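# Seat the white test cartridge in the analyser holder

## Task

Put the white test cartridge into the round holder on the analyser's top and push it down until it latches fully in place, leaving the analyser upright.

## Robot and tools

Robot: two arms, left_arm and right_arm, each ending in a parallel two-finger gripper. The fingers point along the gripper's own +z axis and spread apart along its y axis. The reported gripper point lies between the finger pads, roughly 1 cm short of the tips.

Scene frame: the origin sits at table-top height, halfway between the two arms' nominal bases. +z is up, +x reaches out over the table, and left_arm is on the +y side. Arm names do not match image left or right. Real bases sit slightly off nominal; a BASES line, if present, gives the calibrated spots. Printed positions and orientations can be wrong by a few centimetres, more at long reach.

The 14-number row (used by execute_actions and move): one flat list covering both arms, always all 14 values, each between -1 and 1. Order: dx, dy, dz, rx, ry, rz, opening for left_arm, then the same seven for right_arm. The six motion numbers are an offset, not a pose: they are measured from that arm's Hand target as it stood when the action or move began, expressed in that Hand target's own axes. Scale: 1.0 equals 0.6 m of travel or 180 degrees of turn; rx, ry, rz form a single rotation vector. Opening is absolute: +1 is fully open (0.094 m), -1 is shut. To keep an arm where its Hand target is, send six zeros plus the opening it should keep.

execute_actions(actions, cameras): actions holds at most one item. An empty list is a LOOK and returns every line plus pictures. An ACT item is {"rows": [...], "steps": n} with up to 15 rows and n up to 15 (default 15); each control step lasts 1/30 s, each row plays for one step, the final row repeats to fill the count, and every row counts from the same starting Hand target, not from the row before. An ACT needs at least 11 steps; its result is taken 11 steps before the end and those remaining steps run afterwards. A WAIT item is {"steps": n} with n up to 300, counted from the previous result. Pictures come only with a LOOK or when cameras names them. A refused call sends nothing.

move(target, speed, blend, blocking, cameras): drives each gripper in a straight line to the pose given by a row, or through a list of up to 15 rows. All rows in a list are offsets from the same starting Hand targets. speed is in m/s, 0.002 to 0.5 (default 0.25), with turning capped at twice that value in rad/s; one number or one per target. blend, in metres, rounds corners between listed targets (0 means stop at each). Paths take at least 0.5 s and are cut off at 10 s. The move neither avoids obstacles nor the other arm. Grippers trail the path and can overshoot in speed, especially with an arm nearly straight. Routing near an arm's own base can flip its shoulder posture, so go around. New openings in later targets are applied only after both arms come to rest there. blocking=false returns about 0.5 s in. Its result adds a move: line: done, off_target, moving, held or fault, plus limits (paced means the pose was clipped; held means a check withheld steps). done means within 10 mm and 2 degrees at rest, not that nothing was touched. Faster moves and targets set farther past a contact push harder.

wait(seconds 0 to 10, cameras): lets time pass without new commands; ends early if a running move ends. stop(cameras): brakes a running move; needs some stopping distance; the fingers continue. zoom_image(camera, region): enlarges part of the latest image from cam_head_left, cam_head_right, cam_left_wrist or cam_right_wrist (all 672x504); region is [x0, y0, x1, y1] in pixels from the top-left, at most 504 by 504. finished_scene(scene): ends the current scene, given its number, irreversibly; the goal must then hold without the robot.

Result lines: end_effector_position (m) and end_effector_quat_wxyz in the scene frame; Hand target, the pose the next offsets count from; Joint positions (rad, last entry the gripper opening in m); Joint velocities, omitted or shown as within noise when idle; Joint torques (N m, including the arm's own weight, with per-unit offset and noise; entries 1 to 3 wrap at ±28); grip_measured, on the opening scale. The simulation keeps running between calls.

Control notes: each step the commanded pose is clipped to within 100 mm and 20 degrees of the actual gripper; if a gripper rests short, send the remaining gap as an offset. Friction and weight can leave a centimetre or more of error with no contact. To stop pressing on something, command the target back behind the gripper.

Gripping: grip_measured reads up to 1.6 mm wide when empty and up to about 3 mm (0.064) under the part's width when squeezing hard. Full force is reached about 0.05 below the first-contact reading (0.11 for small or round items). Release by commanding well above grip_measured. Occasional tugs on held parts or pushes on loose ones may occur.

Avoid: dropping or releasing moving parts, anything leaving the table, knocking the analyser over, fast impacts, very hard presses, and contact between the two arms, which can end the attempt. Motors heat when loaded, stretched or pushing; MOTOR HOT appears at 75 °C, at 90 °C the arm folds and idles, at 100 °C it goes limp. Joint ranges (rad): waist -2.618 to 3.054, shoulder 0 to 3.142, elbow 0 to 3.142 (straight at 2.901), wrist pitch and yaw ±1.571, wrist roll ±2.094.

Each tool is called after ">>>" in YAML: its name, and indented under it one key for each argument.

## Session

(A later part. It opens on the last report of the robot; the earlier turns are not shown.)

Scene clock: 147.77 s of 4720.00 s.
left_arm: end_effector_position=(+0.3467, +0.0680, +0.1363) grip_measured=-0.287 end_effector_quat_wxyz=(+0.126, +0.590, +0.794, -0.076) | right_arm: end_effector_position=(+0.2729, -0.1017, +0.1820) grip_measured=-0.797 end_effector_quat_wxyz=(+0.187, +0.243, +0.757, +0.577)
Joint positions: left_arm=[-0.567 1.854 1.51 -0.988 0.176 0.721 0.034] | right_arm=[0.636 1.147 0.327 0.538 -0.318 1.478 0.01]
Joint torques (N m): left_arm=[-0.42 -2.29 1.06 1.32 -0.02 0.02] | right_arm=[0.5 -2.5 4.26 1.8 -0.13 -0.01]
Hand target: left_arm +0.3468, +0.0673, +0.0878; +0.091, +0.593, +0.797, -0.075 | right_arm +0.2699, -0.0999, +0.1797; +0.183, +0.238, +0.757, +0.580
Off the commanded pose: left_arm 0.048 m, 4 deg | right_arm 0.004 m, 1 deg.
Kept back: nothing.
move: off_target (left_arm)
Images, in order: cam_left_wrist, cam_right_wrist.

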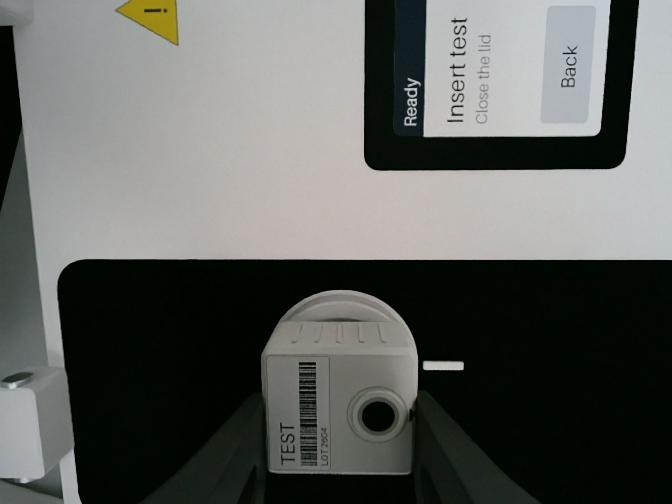

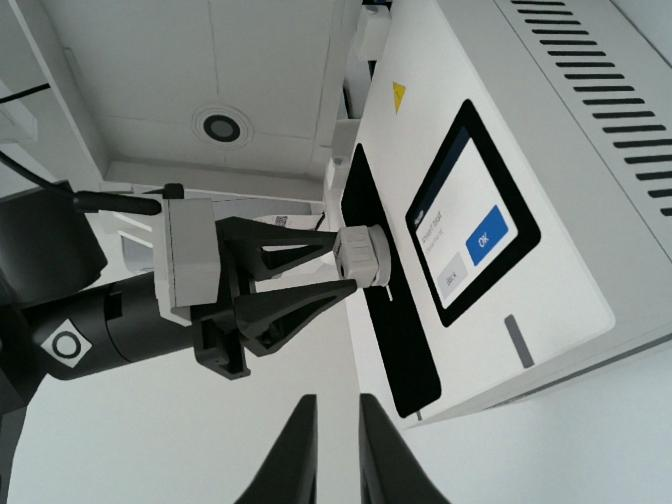

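>>> zoom_image:
  camera: "cam_left_wrist"
  region: [250, 270, 430, 400]

>>> zoom_image:
  camera: "cam_left_wrist"
  region: [250, 370, 430, 500]

Scaled by 2.800.

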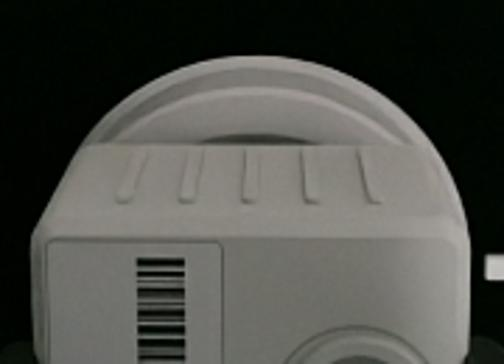

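Scaled by 2.800.

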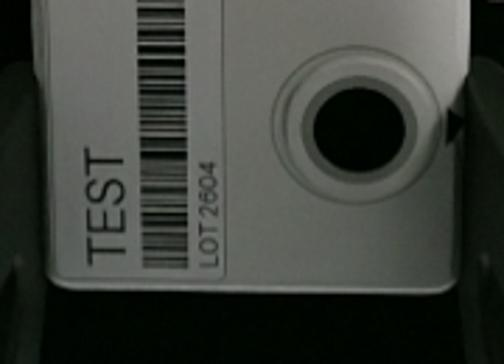

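>>> zoom_image:
  camera: "cam_right_wrist"
  region: [350, 255, 400, 295]

>>> zoom_image:
  camera: "cam_right_wrist"
  region: [350, 215, 400, 255]

Scaled by 10.080.

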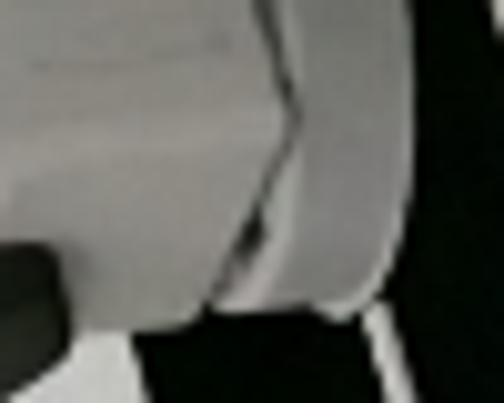

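Scaled by 10.080.

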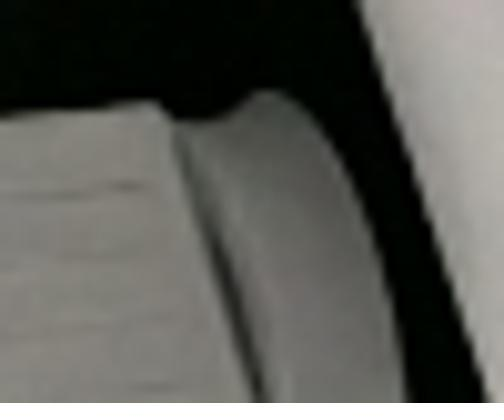

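>>> zoom_image:
  camera: "cam_right_wrist"
  region: [365, 235, 397, 259]

>>> zoom_image:
  camera: "cam_right_wrist"
  region: [365, 258, 397, 290]

Scaled by 15.750.

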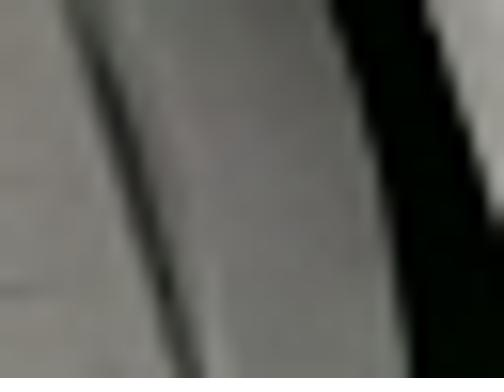

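Scaled by 15.750.

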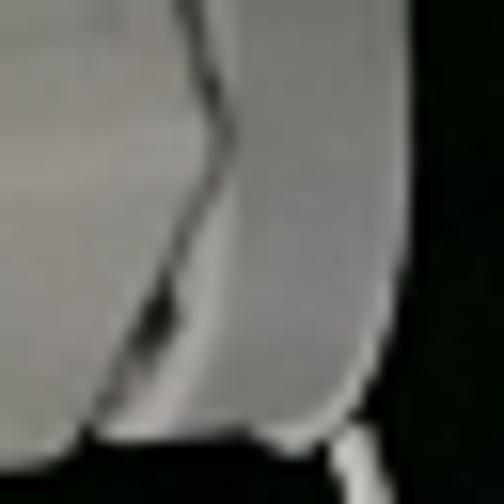

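>>> wait:
  seconds: 0
  cameras: ["cam_head_left", "cam_head_right"]

Scene clock: 160.70 s of 4720.00 s.
left_arm: end_effector_position=(+0.3467, +0.0680, +0.1364) grip_measured=-0.287 end_effector_quat_wxyz=(+0.126, +0.590, +0.794, -0.076) | right_arm: end_effector_position=(+0.2729, -0.1017, +0.1820) grip_measured=-0.797 end_effector_quat_wxyz=(+0.187, +0.243, +0.757, +0.577)
Joint positions: left_arm=[-0.567 1.854 1.51 -0.988 0.176 0.721 0.034] | right_arm=[0.636 1.147 0.327 0.538 -0.318 1.478 0.01]
Joint torques (N m): left_arm=[-0.44 -2.18 1.02 1.33 -0.02 0.02] | right_arm=[0.53 -2.48 4.34 1.81 -0.14 -0.03]
Hand target: left_arm +0.3468, +0.0674, +0.0879; +0.091, +0.593, +0.797, -0.075 | right_arm +0.2699, -0.0999, +0.1797; +0.183, +0.238, +0.757, +0.580
Off the commanded pose: left_arm 0.049 m, 4 deg | right_arm 0.004 m, 1 deg.
Steps of this call (1-388: nothing new was sent). Readings (end_effector_position of left_arm | right_arm):
1: (+0.3467, +0.0680, +0.1363) | (+0.2729, -0.1017, +0.1820)
2: (+0.3467, +0.0680, +0.1363) | (+0.2729, -0.1017, +0.1820)
4: (+0.3467, +0.0680, +0.1363) | (+0.2729, -0.1017, +0.1820)
8: (+0.3468, +0.0680, +0.1363) | (+0.2729, -0.1017, +0.1820)
388: the state above
Images, in order: cam_head_left, cam_head_right.

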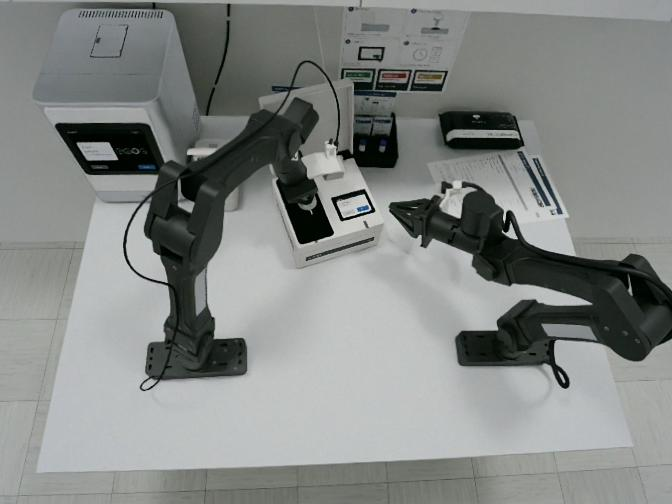

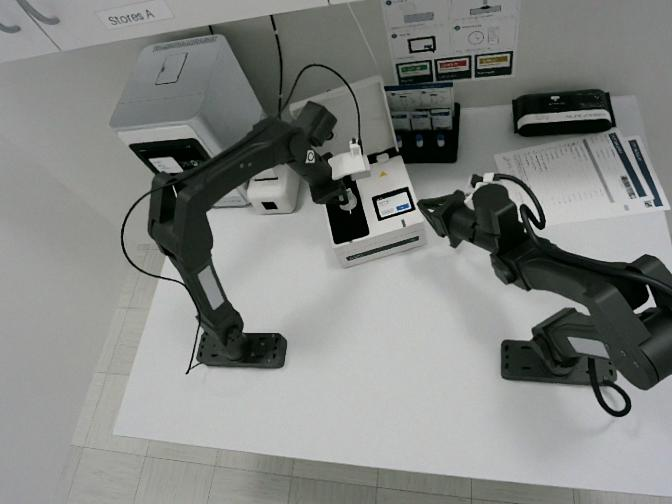

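>>> move:
  target: [0.00468, 0.00023, 0.01947, 0, 0.022, 0, -0.5, 0, 0, 0, 0, 0, 0, -0.8]
  speed: 0.05
  cameras: ["cam_left_wrist", "cam_right_wrist"]

>>> zoom_image:
  camera: "cam_right_wrist"
  region: [320, 215, 400, 295]

Scene clock: 167.53 s of 4720.00 s.
left_arm: end_effector_position=(+0.3467, +0.0680, +0.1358) grip_measured=-0.287 end_effector_quat_wxyz=(+0.119, +0.591, +0.795, -0.070) | right_arm: end_effector_position=(+0.2729, -0.1017, +0.1820) grip_measured=-0.797 end_effector_quat_wxyz=(+0.187, +0.243, +0.757, +0.577)
Joint positions: left_arm=[-0.574 1.866 1.528 -1.007 0.161 0.719 0.034] | right_arm=[0.636 1.147 0.327 0.538 -0.318 1.478 0.01]
Joint torques (N m): left_arm=[-1.77 0.58 2.03 1.14 -0.43 -0.08] | right_arm=[0.47 -2.48 4.3 1.81 -0.14 -0.01]
Hand target: left_arm +0.3468, +0.0672, +0.0759; +0.063, +0.595, +0.799, -0.054 | right_arm +0.2699, -0.0999, +0.1797; +0.183, +0.238, +0.757, +0.580
Off the commanded pose: left_arm 0.060 m, 7 deg | right_arm 0.004 m, 1 deg.
Kept back: nothing.
move: off_target (left_arm)
Images, in order: cam_left_wrist, cam_right_wrist.

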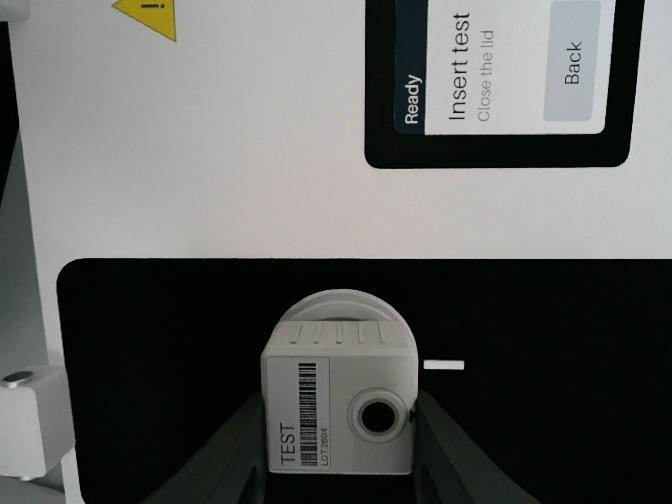

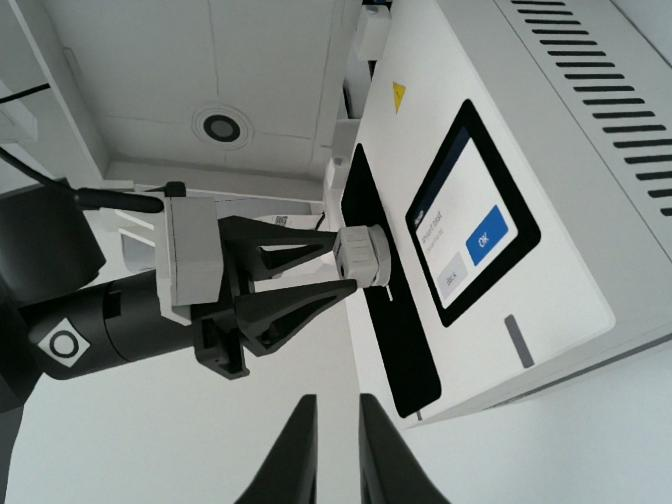

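Scaled by 6.300.

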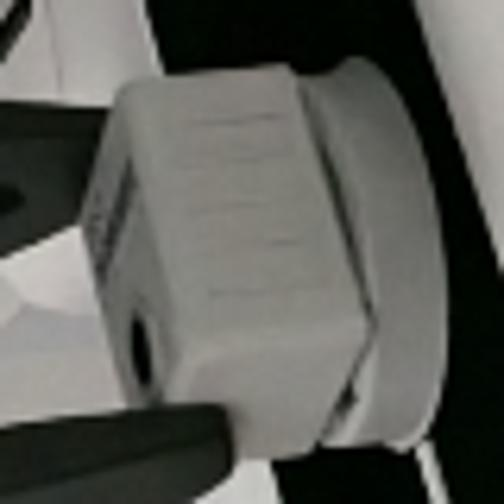

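>>> move:
  target: [-0.0110, -0.00075, -0.0657, 0, -0.022, 0, -0.5, -0.0667, -0.1054, -0.0707, 0, 0, 0, -0.8]
  speed: 0.12
  cameras: ["cam_left_wrist", "cam_right_wrist"]

Scene clock: 174.50 s of 4720.00 s.
left_arm: end_effector_position=(+0.3468, +0.0677, +0.1378) grip_measured=-0.287 end_effector_quat_wxyz=(+0.117, +0.591, +0.795, -0.070) | right_arm: end_effector_position=(+0.2716, -0.1698, +0.1293) grip_measured=-0.797 end_effector_quat_wxyz=(+0.178, +0.249, +0.757, +0.577)
Joint positions: left_arm=[-0.574 1.87 1.541 -1.02 0.162 0.719 0.034] | right_arm=[0.281 1.231 0.117 0.763 -0.661 1.368 0.01]
Joint torques (N m): left_arm=[0.17 -4.3 5.71 0.64 0.13 0.03] | right_arm=[-0.53 -2.07 3.45 1.71 -0.24 -0.17]
Hand target: left_arm +0.3468, +0.0673, +0.1158; +0.091, +0.593, +0.797, -0.075 | right_arm +0.2699, -0.1699, +0.1296; +0.183, +0.238, +0.757, +0.580
Off the commanded pose: left_arm 0.022 m, 3 deg | right_arm 0.002 m, 1 deg.
Kept back: nothing.
move: off_target (left_arm)
Images, in order: cam_left_wrist, cam_right_wrist.

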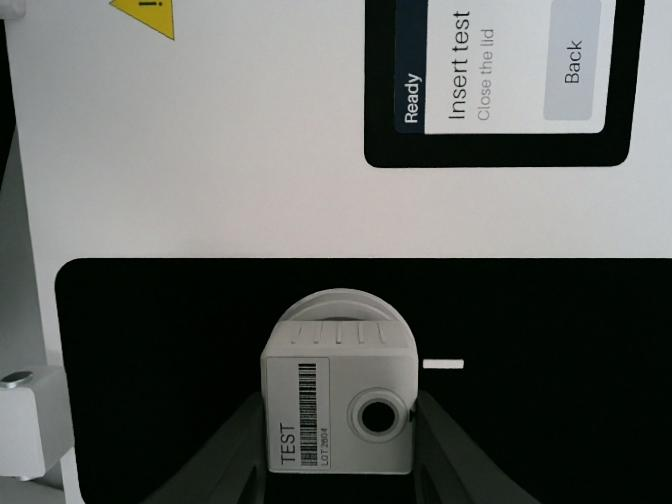

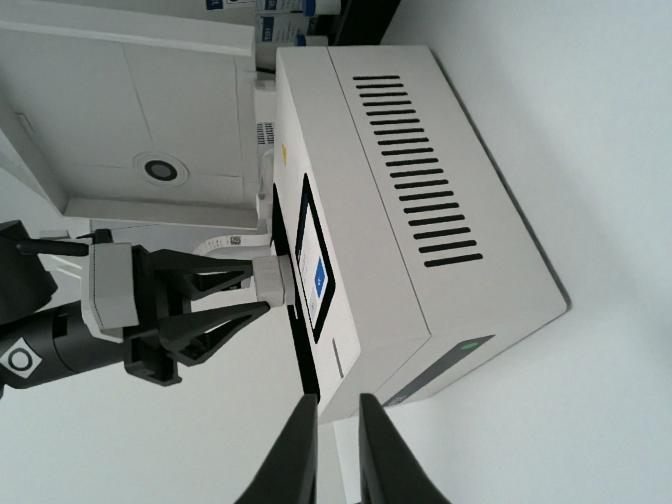

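>>> zoom_image:
  camera: "cam_right_wrist"
  region: [240, 245, 310, 315]

>>> zoom_image:
  camera: "cam_right_wrist"
  region: [270, 250, 302, 310]

Scaled by 7.200.

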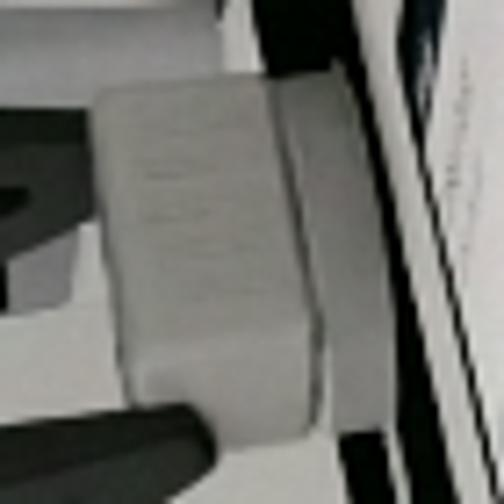

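Scaled by 8.400.

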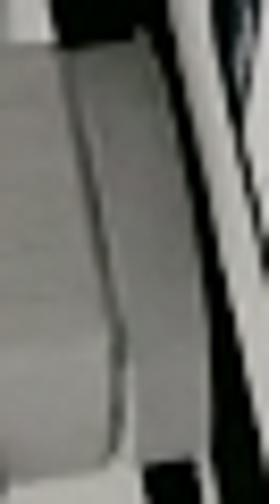

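>>> zoom_image:
  camera: "cam_right_wrist"
  region: [274, 288, 298, 312]

>>> zoom_image:
  camera: "cam_right_wrist"
  region: [268, 250, 298, 290]

Scaled by 21.000.

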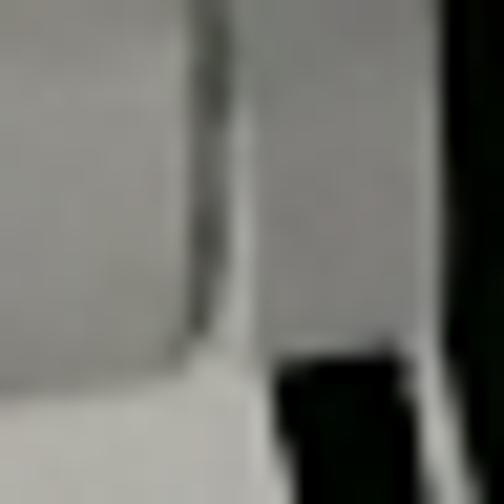

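Scaled by 12.600.

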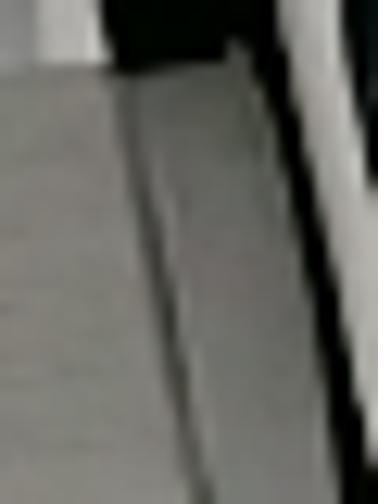

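>>> move:
  target: [-0.0078, -0.00039, -0.03246, 0, 0, 0, -0.5, 0, 0, 0, 0, 0, 0, -0.8]
  speed: 0.05
  cameras: ["cam_right_wrist"]

>>> zoom_image:
  camera: "cam_right_wrist"
  region: [240, 245, 310, 315]

Scene clock: 188.23 s of 4720.00 s.
left_arm: end_effector_position=(+0.3473, +0.0676, +0.1394) grip_measured=-0.287 end_effector_quat_wxyz=(+0.105, +0.591, +0.797, -0.071) | right_arm: end_effector_position=(+0.2715, -0.1694, +0.1300) grip_measured=-0.797 end_effector_quat_wxyz=(+0.178, +0.248, +0.757, +0.578)
Joint positions: left_arm=[-0.574 1.894 1.586 -1.065 0.161 0.719 0.034] | right_arm=[0.281 1.231 0.117 0.766 -0.664 1.368 0.01]
Joint torques (N m): left_arm=[0.14 -7.09 7.76 0.32 0.14 0.03] | right_arm=[-0.53 -2 3.45 1.68 -0.25 -0.16]
Hand target: left_arm +0.3468, +0.0673, +0.1358; +0.091, +0.593, +0.797, -0.075 | right_arm +0.2699, -0.1699, +0.1296; +0.183, +0.238, +0.757, +0.580
Off the commanded pose: left_arm 0.004 m, 2 deg | right_arm 0.002 m, 1 deg.
Kept back: nothing.
move: done
Images, in order: cam_right_wrist.

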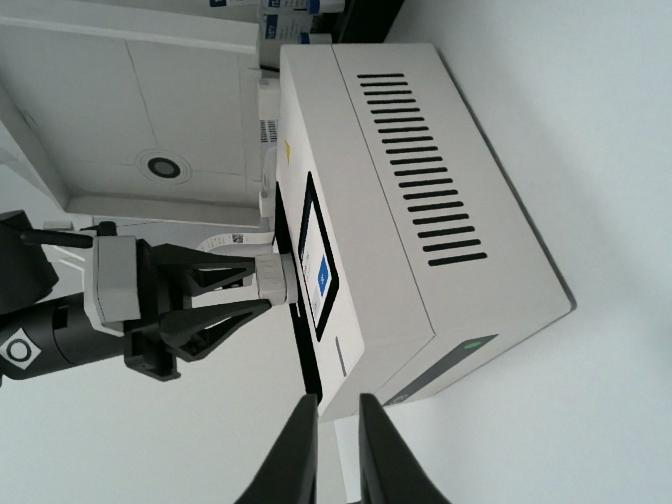

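Scaled by 7.200.

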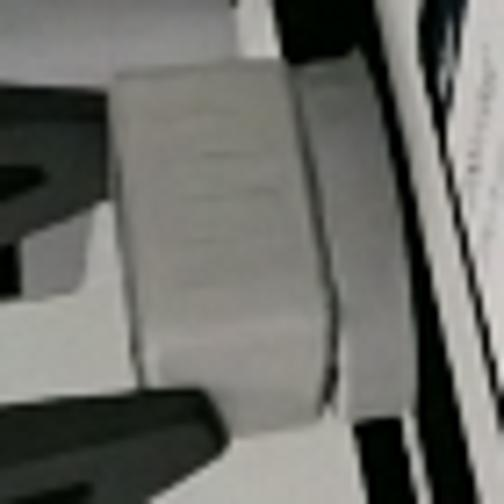

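>>> execute_actions:
  actions:
    - {"rows": [[0,0,0,0,0,0,-0.36,0,0,0,0,0,0,-0.8],[0,0,0,0,0,0,-0.33,0,0,0,0,0,0,-0.8],[0,0,0,0,0,0,-0.31,0,0,0,0,0,0,-0.8],[0,0,0,0,0,0,-0.29,0,0,0,0,0,0,-0.8],[0,0,0,0,0,0,-0.275,0,0,0,0,0,0,-0.8],[0,0,0,0,0,0,-0.26,0,0,0,0,0,0,-0.8],[0,0,0,0,0,0,-0.245,0,0,0,0,0,0,-0.8],[0,0,0,0,0,0,-0.23,0,0,0,0,0,0,-0.8],[0,0,0,0,0,0,-0.21,0,0,0,0,0,0,-0.8],[0,0,0,0,0,0,-0.19,0,0,0,0,0,0,-0.8],[0,0,0,0,0,0,-0.17,0,0,0,0,0,0,-0.8],[0,0,0,0,0,0,-0.15,0,0,0,0,0,0,-0.8],[0,0,0,0,0,0,-0.12,0,0,0,0,0,0,-0.8],[0,0,0,0,0,0,-0.09,0,0,0,0,0,0,-0.8],[0,0,0,0,0,0,-0.06,0,0,0,0,0,0,-0.8]], "steps": 15}
  cameras: ["cam_left_wrist", "cam_right_wrist"]

>>> wait:
  seconds: 0.3
  cameras: ["cam_left_wrist", "cam_right_wrist"]

>>> zoom_image:
  camera: "cam_right_wrist"
  region: [240, 245, 310, 315]

Scene clock: 191.13 s of 4720.00 s.
left_arm: end_effector_position=(+0.3473, +0.0676, +0.1394) grip_measured=-0.287 end_effector_quat_wxyz=(+0.104, +0.591, +0.797, -0.071) | right_arm: end_effector_position=(+0.2715, -0.1694, +0.1301) grip_measured=-0.797 end_effector_quat_wxyz=(+0.178, +0.248, +0.757, +0.578)
Joint positions: left_arm=[-0.574 1.895 1.586 -1.065 0.161 0.719 0.034] | right_arm=[0.281 1.231 0.117 0.767 -0.664 1.368 0.01]
Joint torques (N m): left_arm=[0.14 -7.12 7.77 0.31 0.15 0.03] | right_arm=[-0.53 -1.96 3.44 1.71 -0.24 -0.16]
Hand target: left_arm +0.3468, +0.0673, +0.1358; +0.091, +0.593, +0.797, -0.075 | right_arm +0.2699, -0.1699, +0.1296; +0.183, +0.239, +0.757, +0.580
Steps of this call (1-83: nothing new was sent; 84-87: this action's first 4). Readings (end_effector_position of left_arm | right_arm):
84: (+0.3473, +0.0676, +0.1394) | (+0.2715, -0.1694, +0.1301)
85: (+0.3473, +0.0676, +0.1394) | (+0.2715, -0.1694, +0.1301)
87: the state above
Images, in order: cam_left_wrist, cam_right_wrist.

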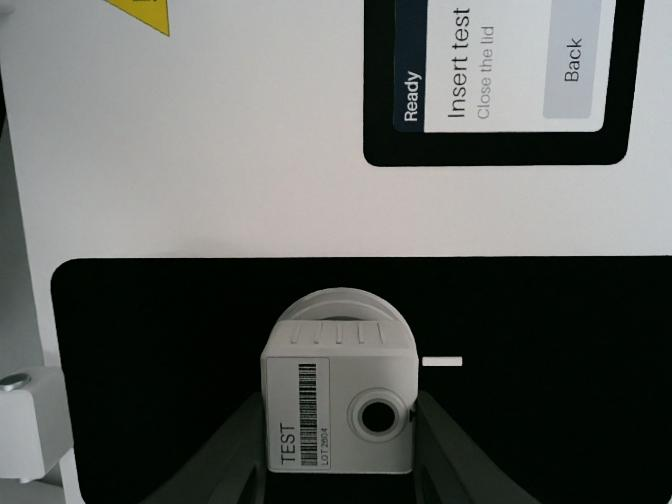

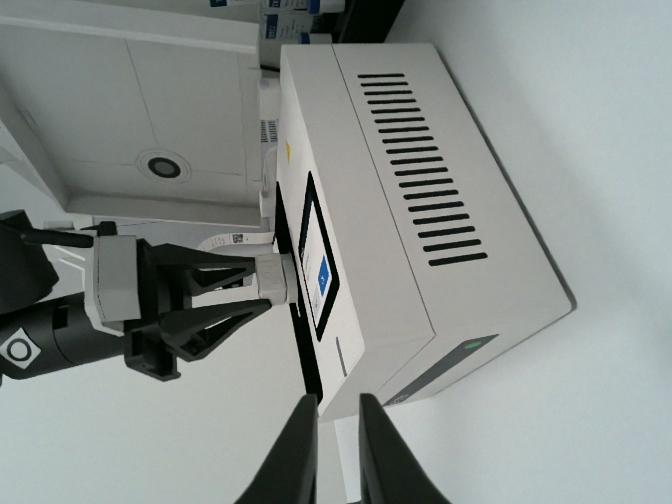

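Scene clock: 191.80 s of 4720.00 s.
left_arm: end_effector_position=(+0.3434, +0.0699, +0.1330) grip_measured=-0.062 end_effector_quat_wxyz=(+0.088, +0.591, +0.799, -0.073) | right_arm: end_effector_position=(+0.2715, -0.1694, +0.1301) grip_measured=-0.797 end_effector_quat_wxyz=(+0.178, +0.248, +0.757, +0.578)
Joint positions: left_arm=[-0.574 1.909 1.586 -1.084 0.161 0.719 0.044] | right_arm=[0.281 1.231 0.117 0.767 -0.664 1.368 0.01]
Joint torques (N m): left_arm=[0.14 -8.4 7.77 0.41 0.14 0.03] | right_arm=[-0.59 -2 3.44 1.71 -0.23 -0.18]
Hand target: left_arm +0.3468, +0.0673, +0.1358; +0.091, +0.593, +0.797, -0.075 | right_arm +0.2699, -0.1699, +0.1296; +0.183, +0.239, +0.757, +0.580
Off the commanded pose: left_arm 0.005 m, 0 deg | right_arm 0.002 m, 1 deg.
Steps of this call (1-11: your previous action's last 11; 12-20: nothing new was sent). Readings (end_effector_position of left_arm | right_arm):
1: (+0.3473, +0.0676, +0.1394) | (+0.2715, -0.1694, +0.1301)
2: (+0.3473, +0.0676, +0.1394) | (+0.2715, -0.1694, +0.1301)
4: (+0.3470, +0.0677, +0.1390) | (+0.2715, -0.1694, +0.1301)
8: (+0.3449, +0.0690, +0.1346) | (+0.2715, -0.1694, +0.1301)
20: the state above
Images, in order: cam_left_wrist, cam_right_wrist.

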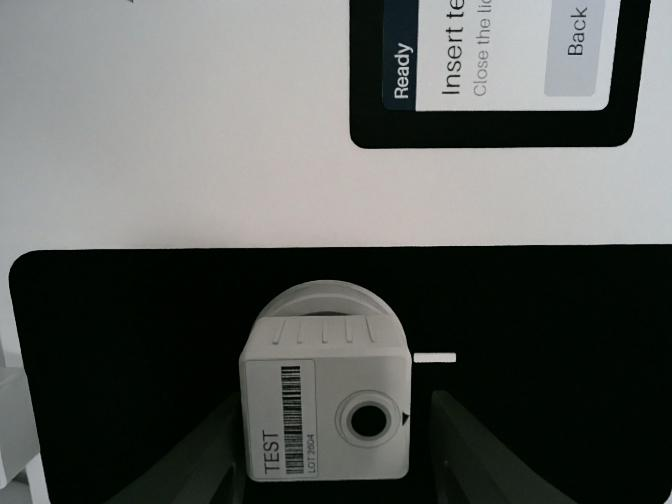

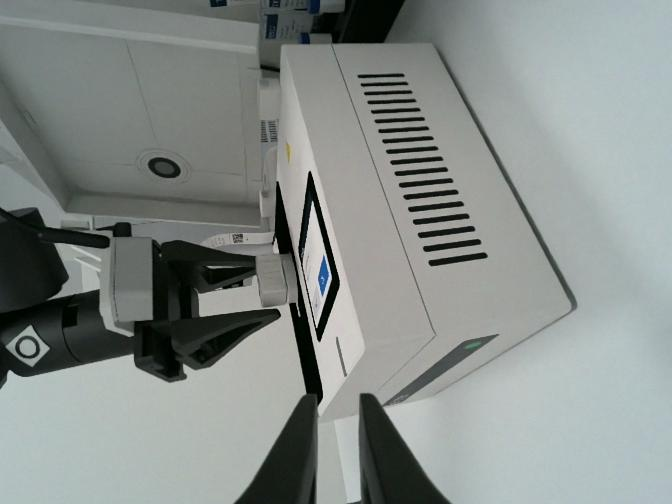

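Scaled by 7.200.

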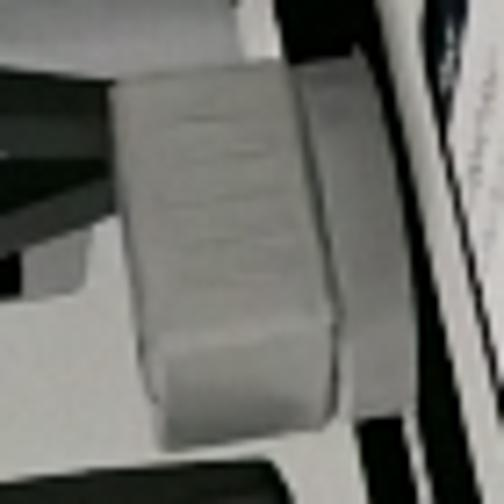

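>>> zoom_image:
  camera: "cam_right_wrist"
  region: [274, 284, 298, 308]

>>> zoom_image:
  camera: "cam_left_wrist"
  region: [230, 270, 480, 500]

Scaled by 21.000.

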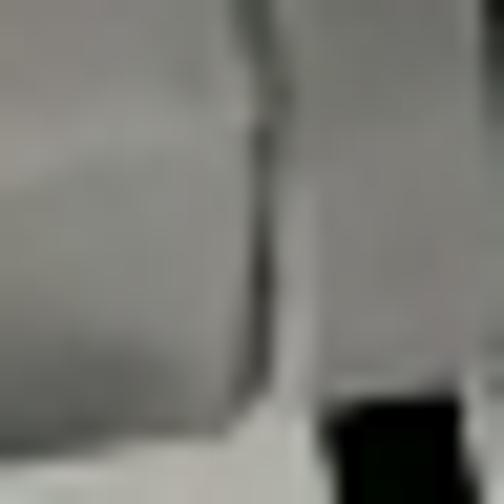

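Scaled by 2.016.

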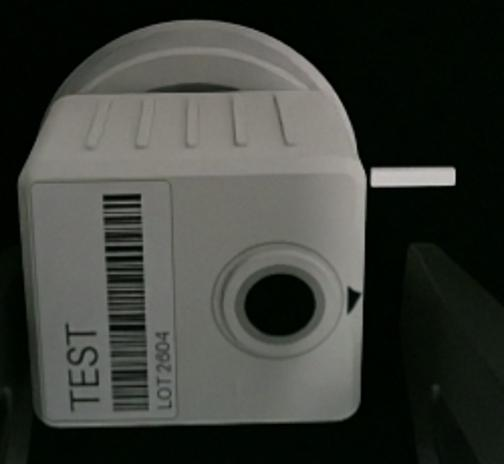

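>>> move:
  target:
    - [-0.01358, 0.00602, -0.05175, 0, 0, 0, 0.1, 0, 0, 0, 0, 0, 0, -0.8]
    - [-0.01358, 0.00602, -0.05175, 0, 0, 0, -0.98, 0, 0, 0, 0, 0, 0, -0.8]
  speed: 0.1
  cameras: ["cam_left_wrist", "cam_right_wrist"]

>>> zoom_image:
  camera: "cam_right_wrist"
  region: [240, 245, 310, 315]

>>> zoom_image:
  camera: "cam_left_wrist"
  region: [230, 230, 480, 500]

Scene clock: 199.10 s of 4720.00 s.
left_arm: end_effector_position=(+0.3445, +0.0693, +0.1631) grip_measured=-0.974 end_effector_quat_wxyz=(+0.084, +0.592, +0.798, -0.073) | right_arm: end_effector_position=(+0.2715, -0.1694, +0.1302) grip_measured=-0.797 end_effector_quat_wxyz=(+0.179, +0.247, +0.757, +0.578)
Joint positions: left_arm=[-0.574 1.92 1.721 -1.217 0.161 0.722 0.001] | right_arm=[0.281 1.231 0.117 0.767 -0.664 1.368 0.01]
Joint torques (N m): left_arm=[0.77 -8.38 8.5 0.41 0.15 0.07] | right_arm=[-0.54 -2.02 3.43 1.71 -0.22 -0.18]
Hand target: left_arm +0.3508, +0.0678, +0.1679; +0.091, +0.593, +0.797, -0.075 | right_arm +0.2698, -0.1699, +0.1296; +0.183, +0.238, +0.757, +0.580
Off the commanded pose: left_arm 0.008 m, 1 deg | right_arm 0.002 m, 1 deg.
Kept back: nothing.
move: done
Images, in order: cam_left_wrist, cam_right_wrist.

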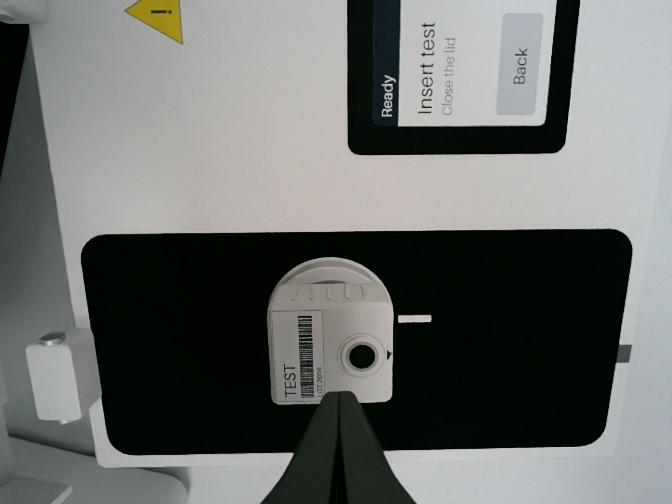

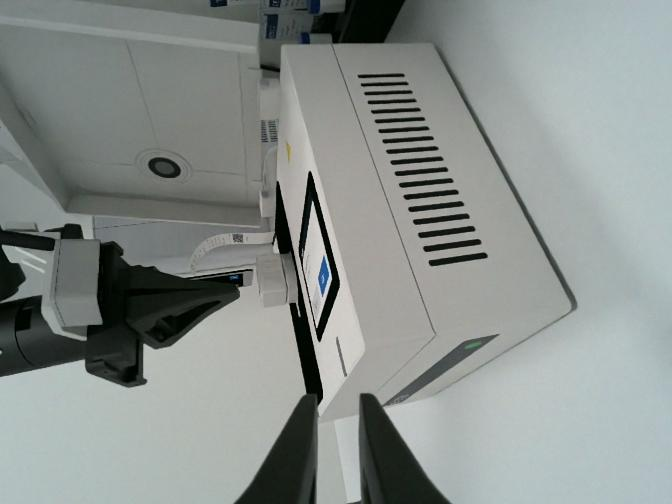

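Scaled by 7.200.

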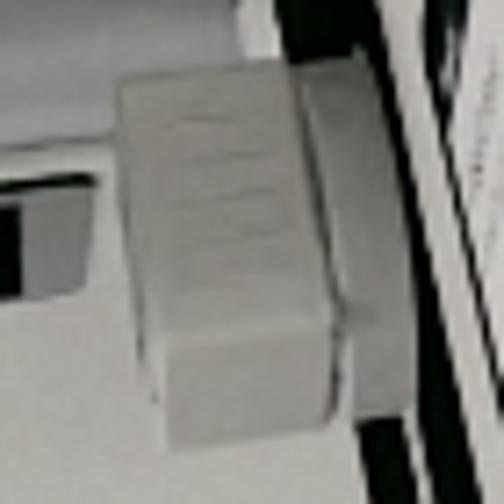

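Scaled by 1.867.

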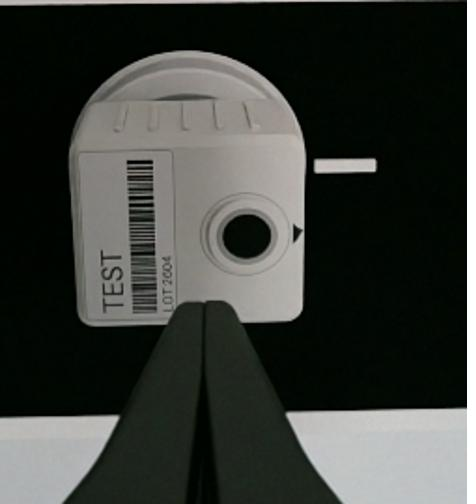

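>>> zoom_image:
  camera: "cam_right_wrist"
  region: [276, 282, 300, 306]

>>> zoom_image:
  camera: "cam_right_wrist"
  region: [276, 250, 300, 284]

Scaled by 21.000.

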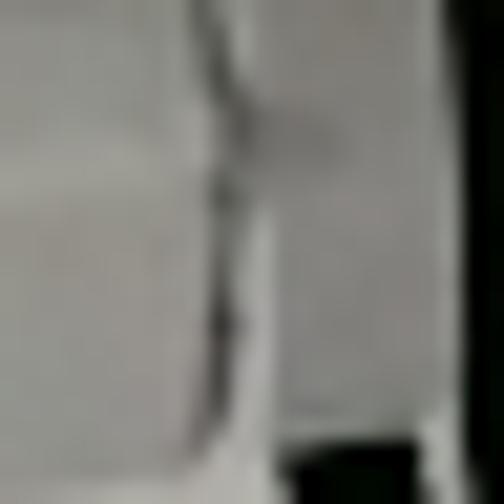

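Scaled by 14.824.

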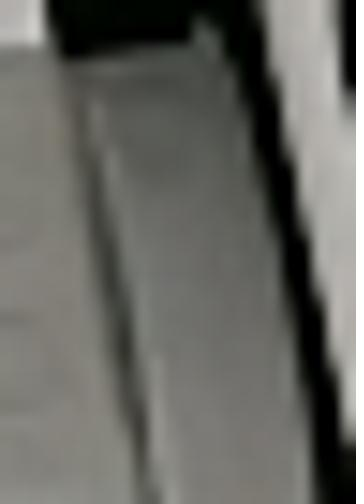

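>>> move:
  target: [0.0155, -0.00817, 0.04443, 0, 0, 0, -0.98, 0, 0, 0, 0, 0, 0, -0.8]
  speed: 0.05
  cameras: ["cam_left_wrist", "cam_right_wrist"]

>>> zoom_image:
  camera: "cam_left_wrist"
  region: [230, 230, 480, 500]

Scene clock: 204.20 s of 4720.00 s.
left_arm: end_effector_position=(+0.3442, +0.0695, +0.1467) grip_measured=-0.974 end_effector_quat_wxyz=(+0.087, +0.592, +0.798, -0.073) | right_arm: end_effector_position=(+0.2715, -0.1694, +0.1302) grip_measured=-0.797 end_effector_quat_wxyz=(+0.179, +0.247, +0.757, +0.578)
Joint positions: left_arm=[-0.574 1.913 1.646 -1.143 0.161 0.722 0.001] | right_arm=[0.281 1.231 0.117 0.767 -0.664 1.368 0.01]
Joint torques (N m): left_arm=[0.27 -9.63 3.37 0.84 0.14 0.01] | right_arm=[-0.57 -1.99 3.43 1.71 -0.24 -0.17]
Hand target: left_arm +0.3450, +0.0690, +0.1398; +0.091, +0.593, +0.797, -0.075 | right_arm +0.2698, -0.1699, +0.1296; +0.183, +0.238, +0.757, +0.580
Off the commanded pose: left_arm 0.007 m, 1 deg | right_arm 0.002 m, 1 deg.
Kept back: nothing.
move: done
Images, in order: cam_left_wrist, cam_right_wrist.

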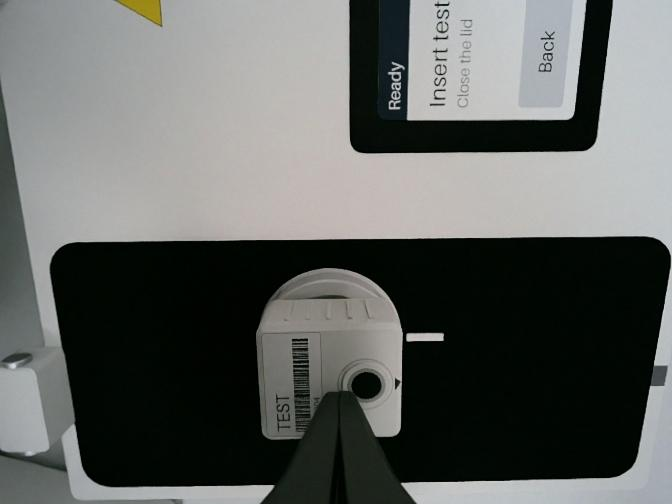

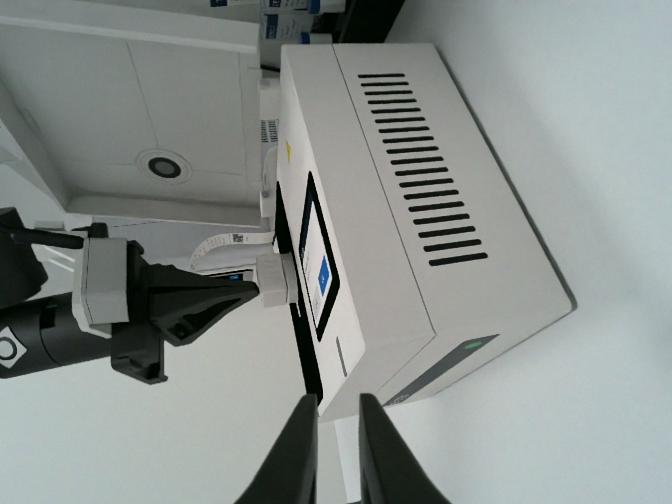

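Scaled by 1.867.

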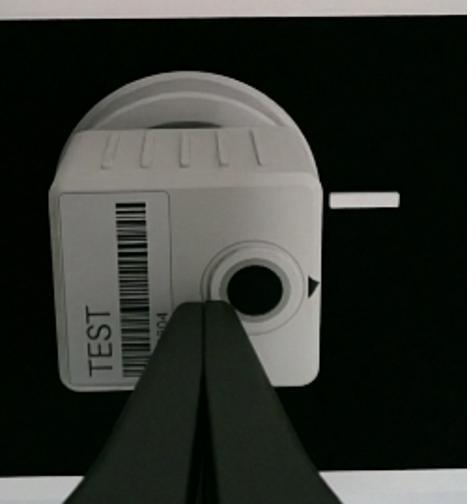

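>>> move:
  target: [0.00975, 0.00048, 0.04057, 0, 0, 0, -0.98, 0, 0, 0, 0, 0, 0, -0.8]
  speed: 0.05
  cameras: ["cam_left_wrist", "cam_right_wrist"]

>>> zoom_image:
  camera: "cam_right_wrist"
  region: [240, 245, 310, 315]

Scene clock: 205.50 s of 4720.00 s.
left_arm: end_effector_position=(+0.3436, +0.0697, +0.1457) grip_measured=-0.974 end_effector_quat_wxyz=(+0.109, +0.592, +0.795, -0.071) | right_arm: end_effector_position=(+0.2715, -0.1694, +0.1302) grip_measured=-0.797 end_effector_quat_wxyz=(+0.179, +0.247, +0.757, +0.578)
Joint positions: left_arm=[-0.574 1.868 1.573 -1.07 0.161 0.722 0.001] | right_arm=[0.281 1.231 0.117 0.767 -0.664 1.368 0.01]
Joint torques (N m): left_arm=[0.31 -5.04 2.06 1.16 0.14 0.02] | right_arm=[-0.58 -1.99 3.45 1.69 -0.25 -0.17]
Hand target: left_arm +0.3449, +0.0690, +0.1148; +0.091, +0.593, +0.797, -0.075 | right_arm +0.2698, -0.1699, +0.1296; +0.183, +0.238, +0.757, +0.580
Off the commanded pose: left_arm 0.031 m, 2 deg | right_arm 0.002 m, 1 deg.
Kept back: nothing.
move: off_target (left_arm)
Images, in order: cam_left_wrist, cam_right_wrist.

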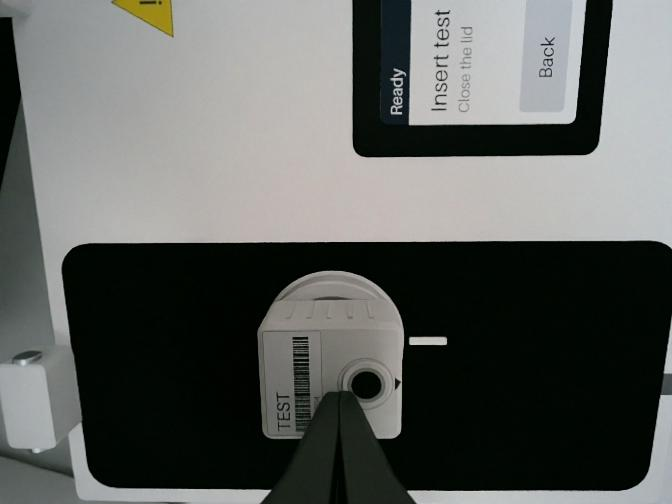

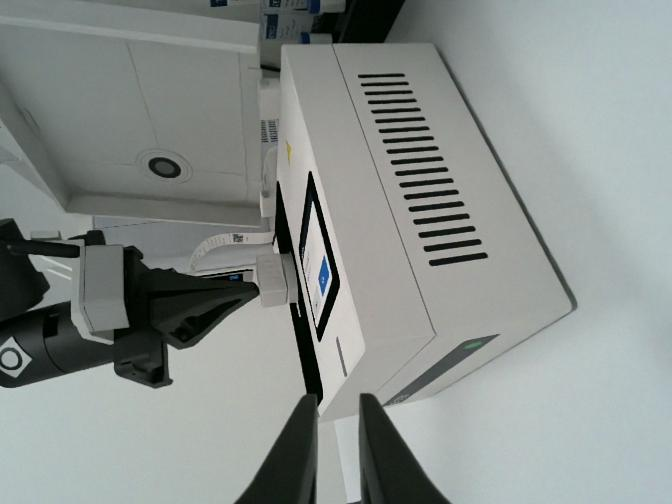

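Scaled by 7.200.

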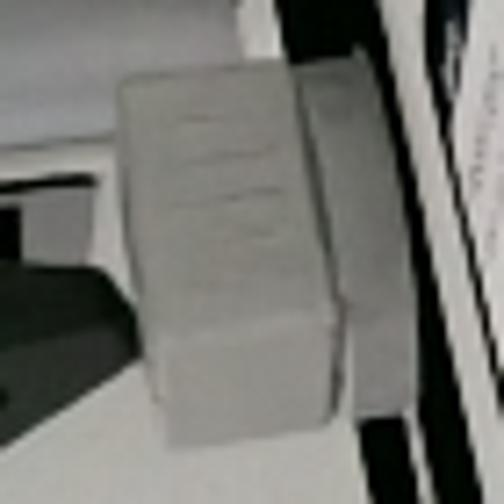

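>>> move:
  target: [0.00975, 0.00048, 0.04057, 0, 0, 0, -0.98, 0, 0, 0, 0, 0, 0, -0.8]
  speed: 0.06
  cameras: ["cam_left_wrist", "cam_right_wrist"]

>>> zoom_image:
  camera: "cam_right_wrist"
  region: [240, 245, 310, 315]

Scene clock: 206.70 s of 4720.00 s.
left_arm: end_effector_position=(+0.3434, +0.0702, +0.1447) grip_measured=-0.974 end_effector_quat_wxyz=(+0.132, +0.590, +0.793, -0.074) | right_arm: end_effector_position=(+0.2715, -0.1694, +0.1302) grip_measured=-0.797 end_effector_quat_wxyz=(+0.179, +0.247, +0.757, +0.578)
Joint positions: left_arm=[-0.568 1.825 1.503 -0.998 0.173 0.722 0.001] | right_arm=[0.281 1.231 0.117 0.767 -0.664 1.368 0.01]
Joint torques (N m): left_arm=[-0.23 -0.81 0.73 1.4 0.01 0.03] | right_arm=[-0.57 -1.98 3.41 1.7 -0.24 -0.16]
Hand target: left_arm +0.3450, +0.0690, +0.0898; +0.091, +0.593, +0.797, -0.075 | right_arm +0.2698, -0.1699, +0.1296; +0.183, +0.238, +0.757, +0.580
Off the commanded pose: left_arm 0.055 m, 5 deg | right_arm 0.002 m, 1 deg.
Kept back: nothing.
move: off_target (left_arm)
Images, in order: cam_left_wrist, cam_right_wrist.

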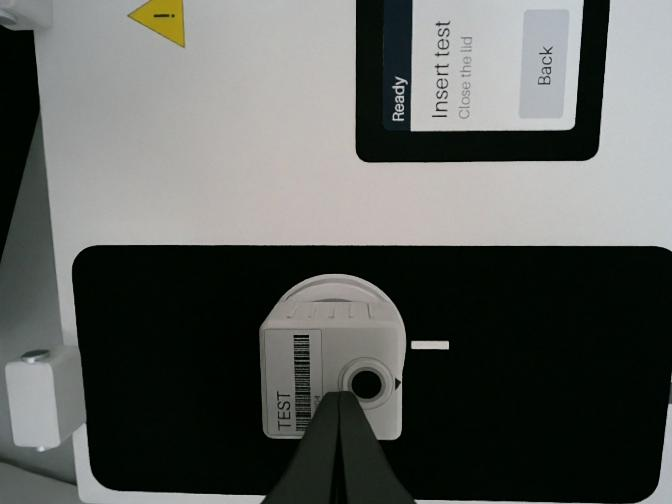

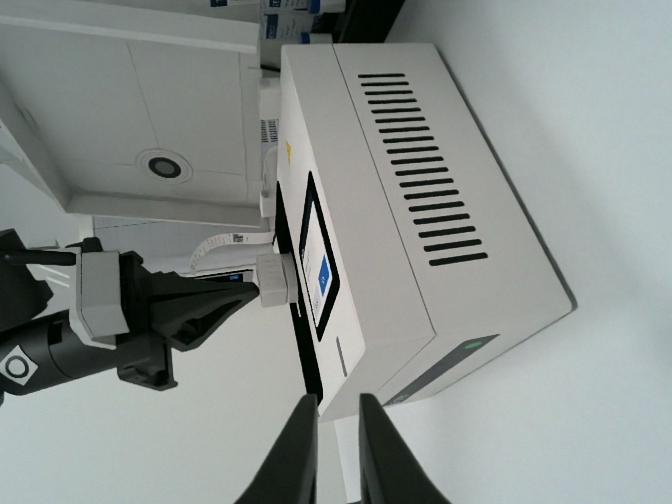

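Scaled by 7.200.

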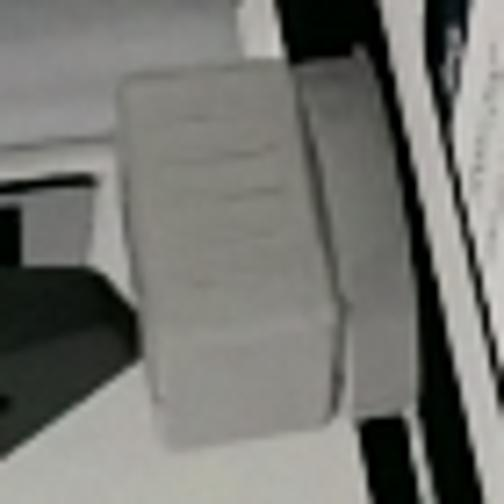

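>>> move:
  target: [0.00975, 0.00048, 0.04057, 0, 0.015, 0, -0.98, 0, 0, 0, 0, 0, 0, -0.8]
  speed: 0.06
  cameras: ["cam_left_wrist", "cam_right_wrist"]

>>> zoom_image:
  camera: "cam_right_wrist"
  region: [240, 245, 310, 315]

Scene clock: 219.53 s of 4720.00 s.
left_arm: end_effector_position=(+0.3433, +0.0705, +0.1424) grip_measured=-0.974 end_effector_quat_wxyz=(+0.137, +0.590, +0.792, -0.073) | right_arm: end_effector_position=(+0.2715, -0.1694, +0.1302) grip_measured=-0.797 end_effector_quat_wxyz=(+0.179, +0.247, +0.757, +0.578)
Joint positions: left_arm=[-0.568 1.817 1.481 -0.975 0.173 0.722 0.001] | right_arm=[0.281 1.231 0.117 0.767 -0.664 1.368 0.01]
Joint torques (N m): left_arm=[-1.57 3.02 -0.34 1.52 -0.37 -0.04] | right_arm=[-0.61 -1.98 3.47 1.69 -0.23 -0.16]
Hand target: left_arm +0.3450, +0.0691, +0.0647; +0.072, +0.594, +0.799, -0.061 | right_arm +0.2698, -0.1699, +0.1296; +0.183, +0.238, +0.757, +0.580
Off the commanded pose: left_arm 0.078 m, 8 deg | right_arm 0.002 m, 1 deg.
Kept back: nothing.
move: off_target (left_arm)
Images, in order: cam_left_wrist, cam_right_wrist.

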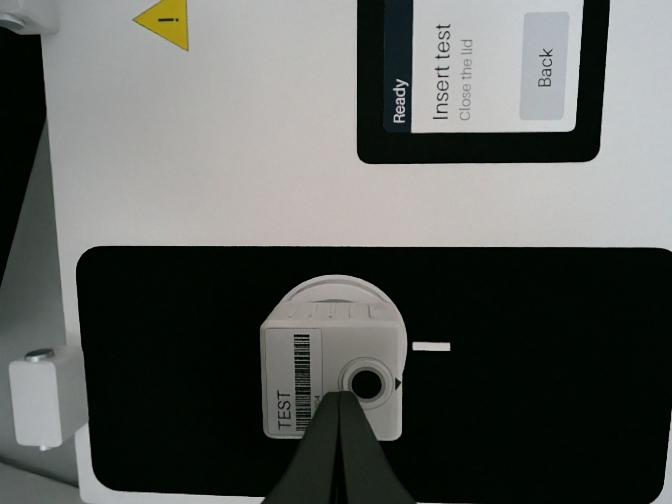

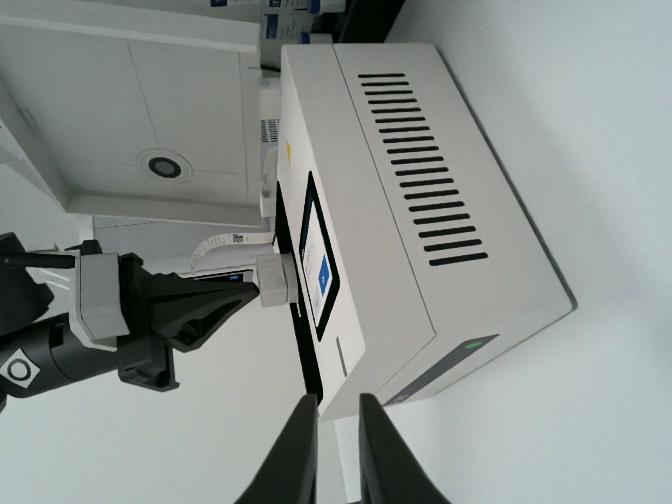

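Scaled by 7.200.

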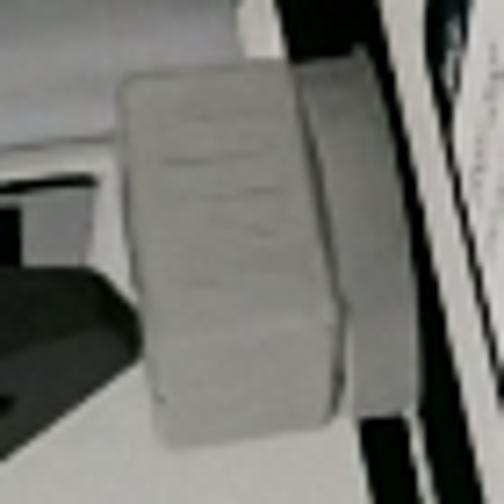

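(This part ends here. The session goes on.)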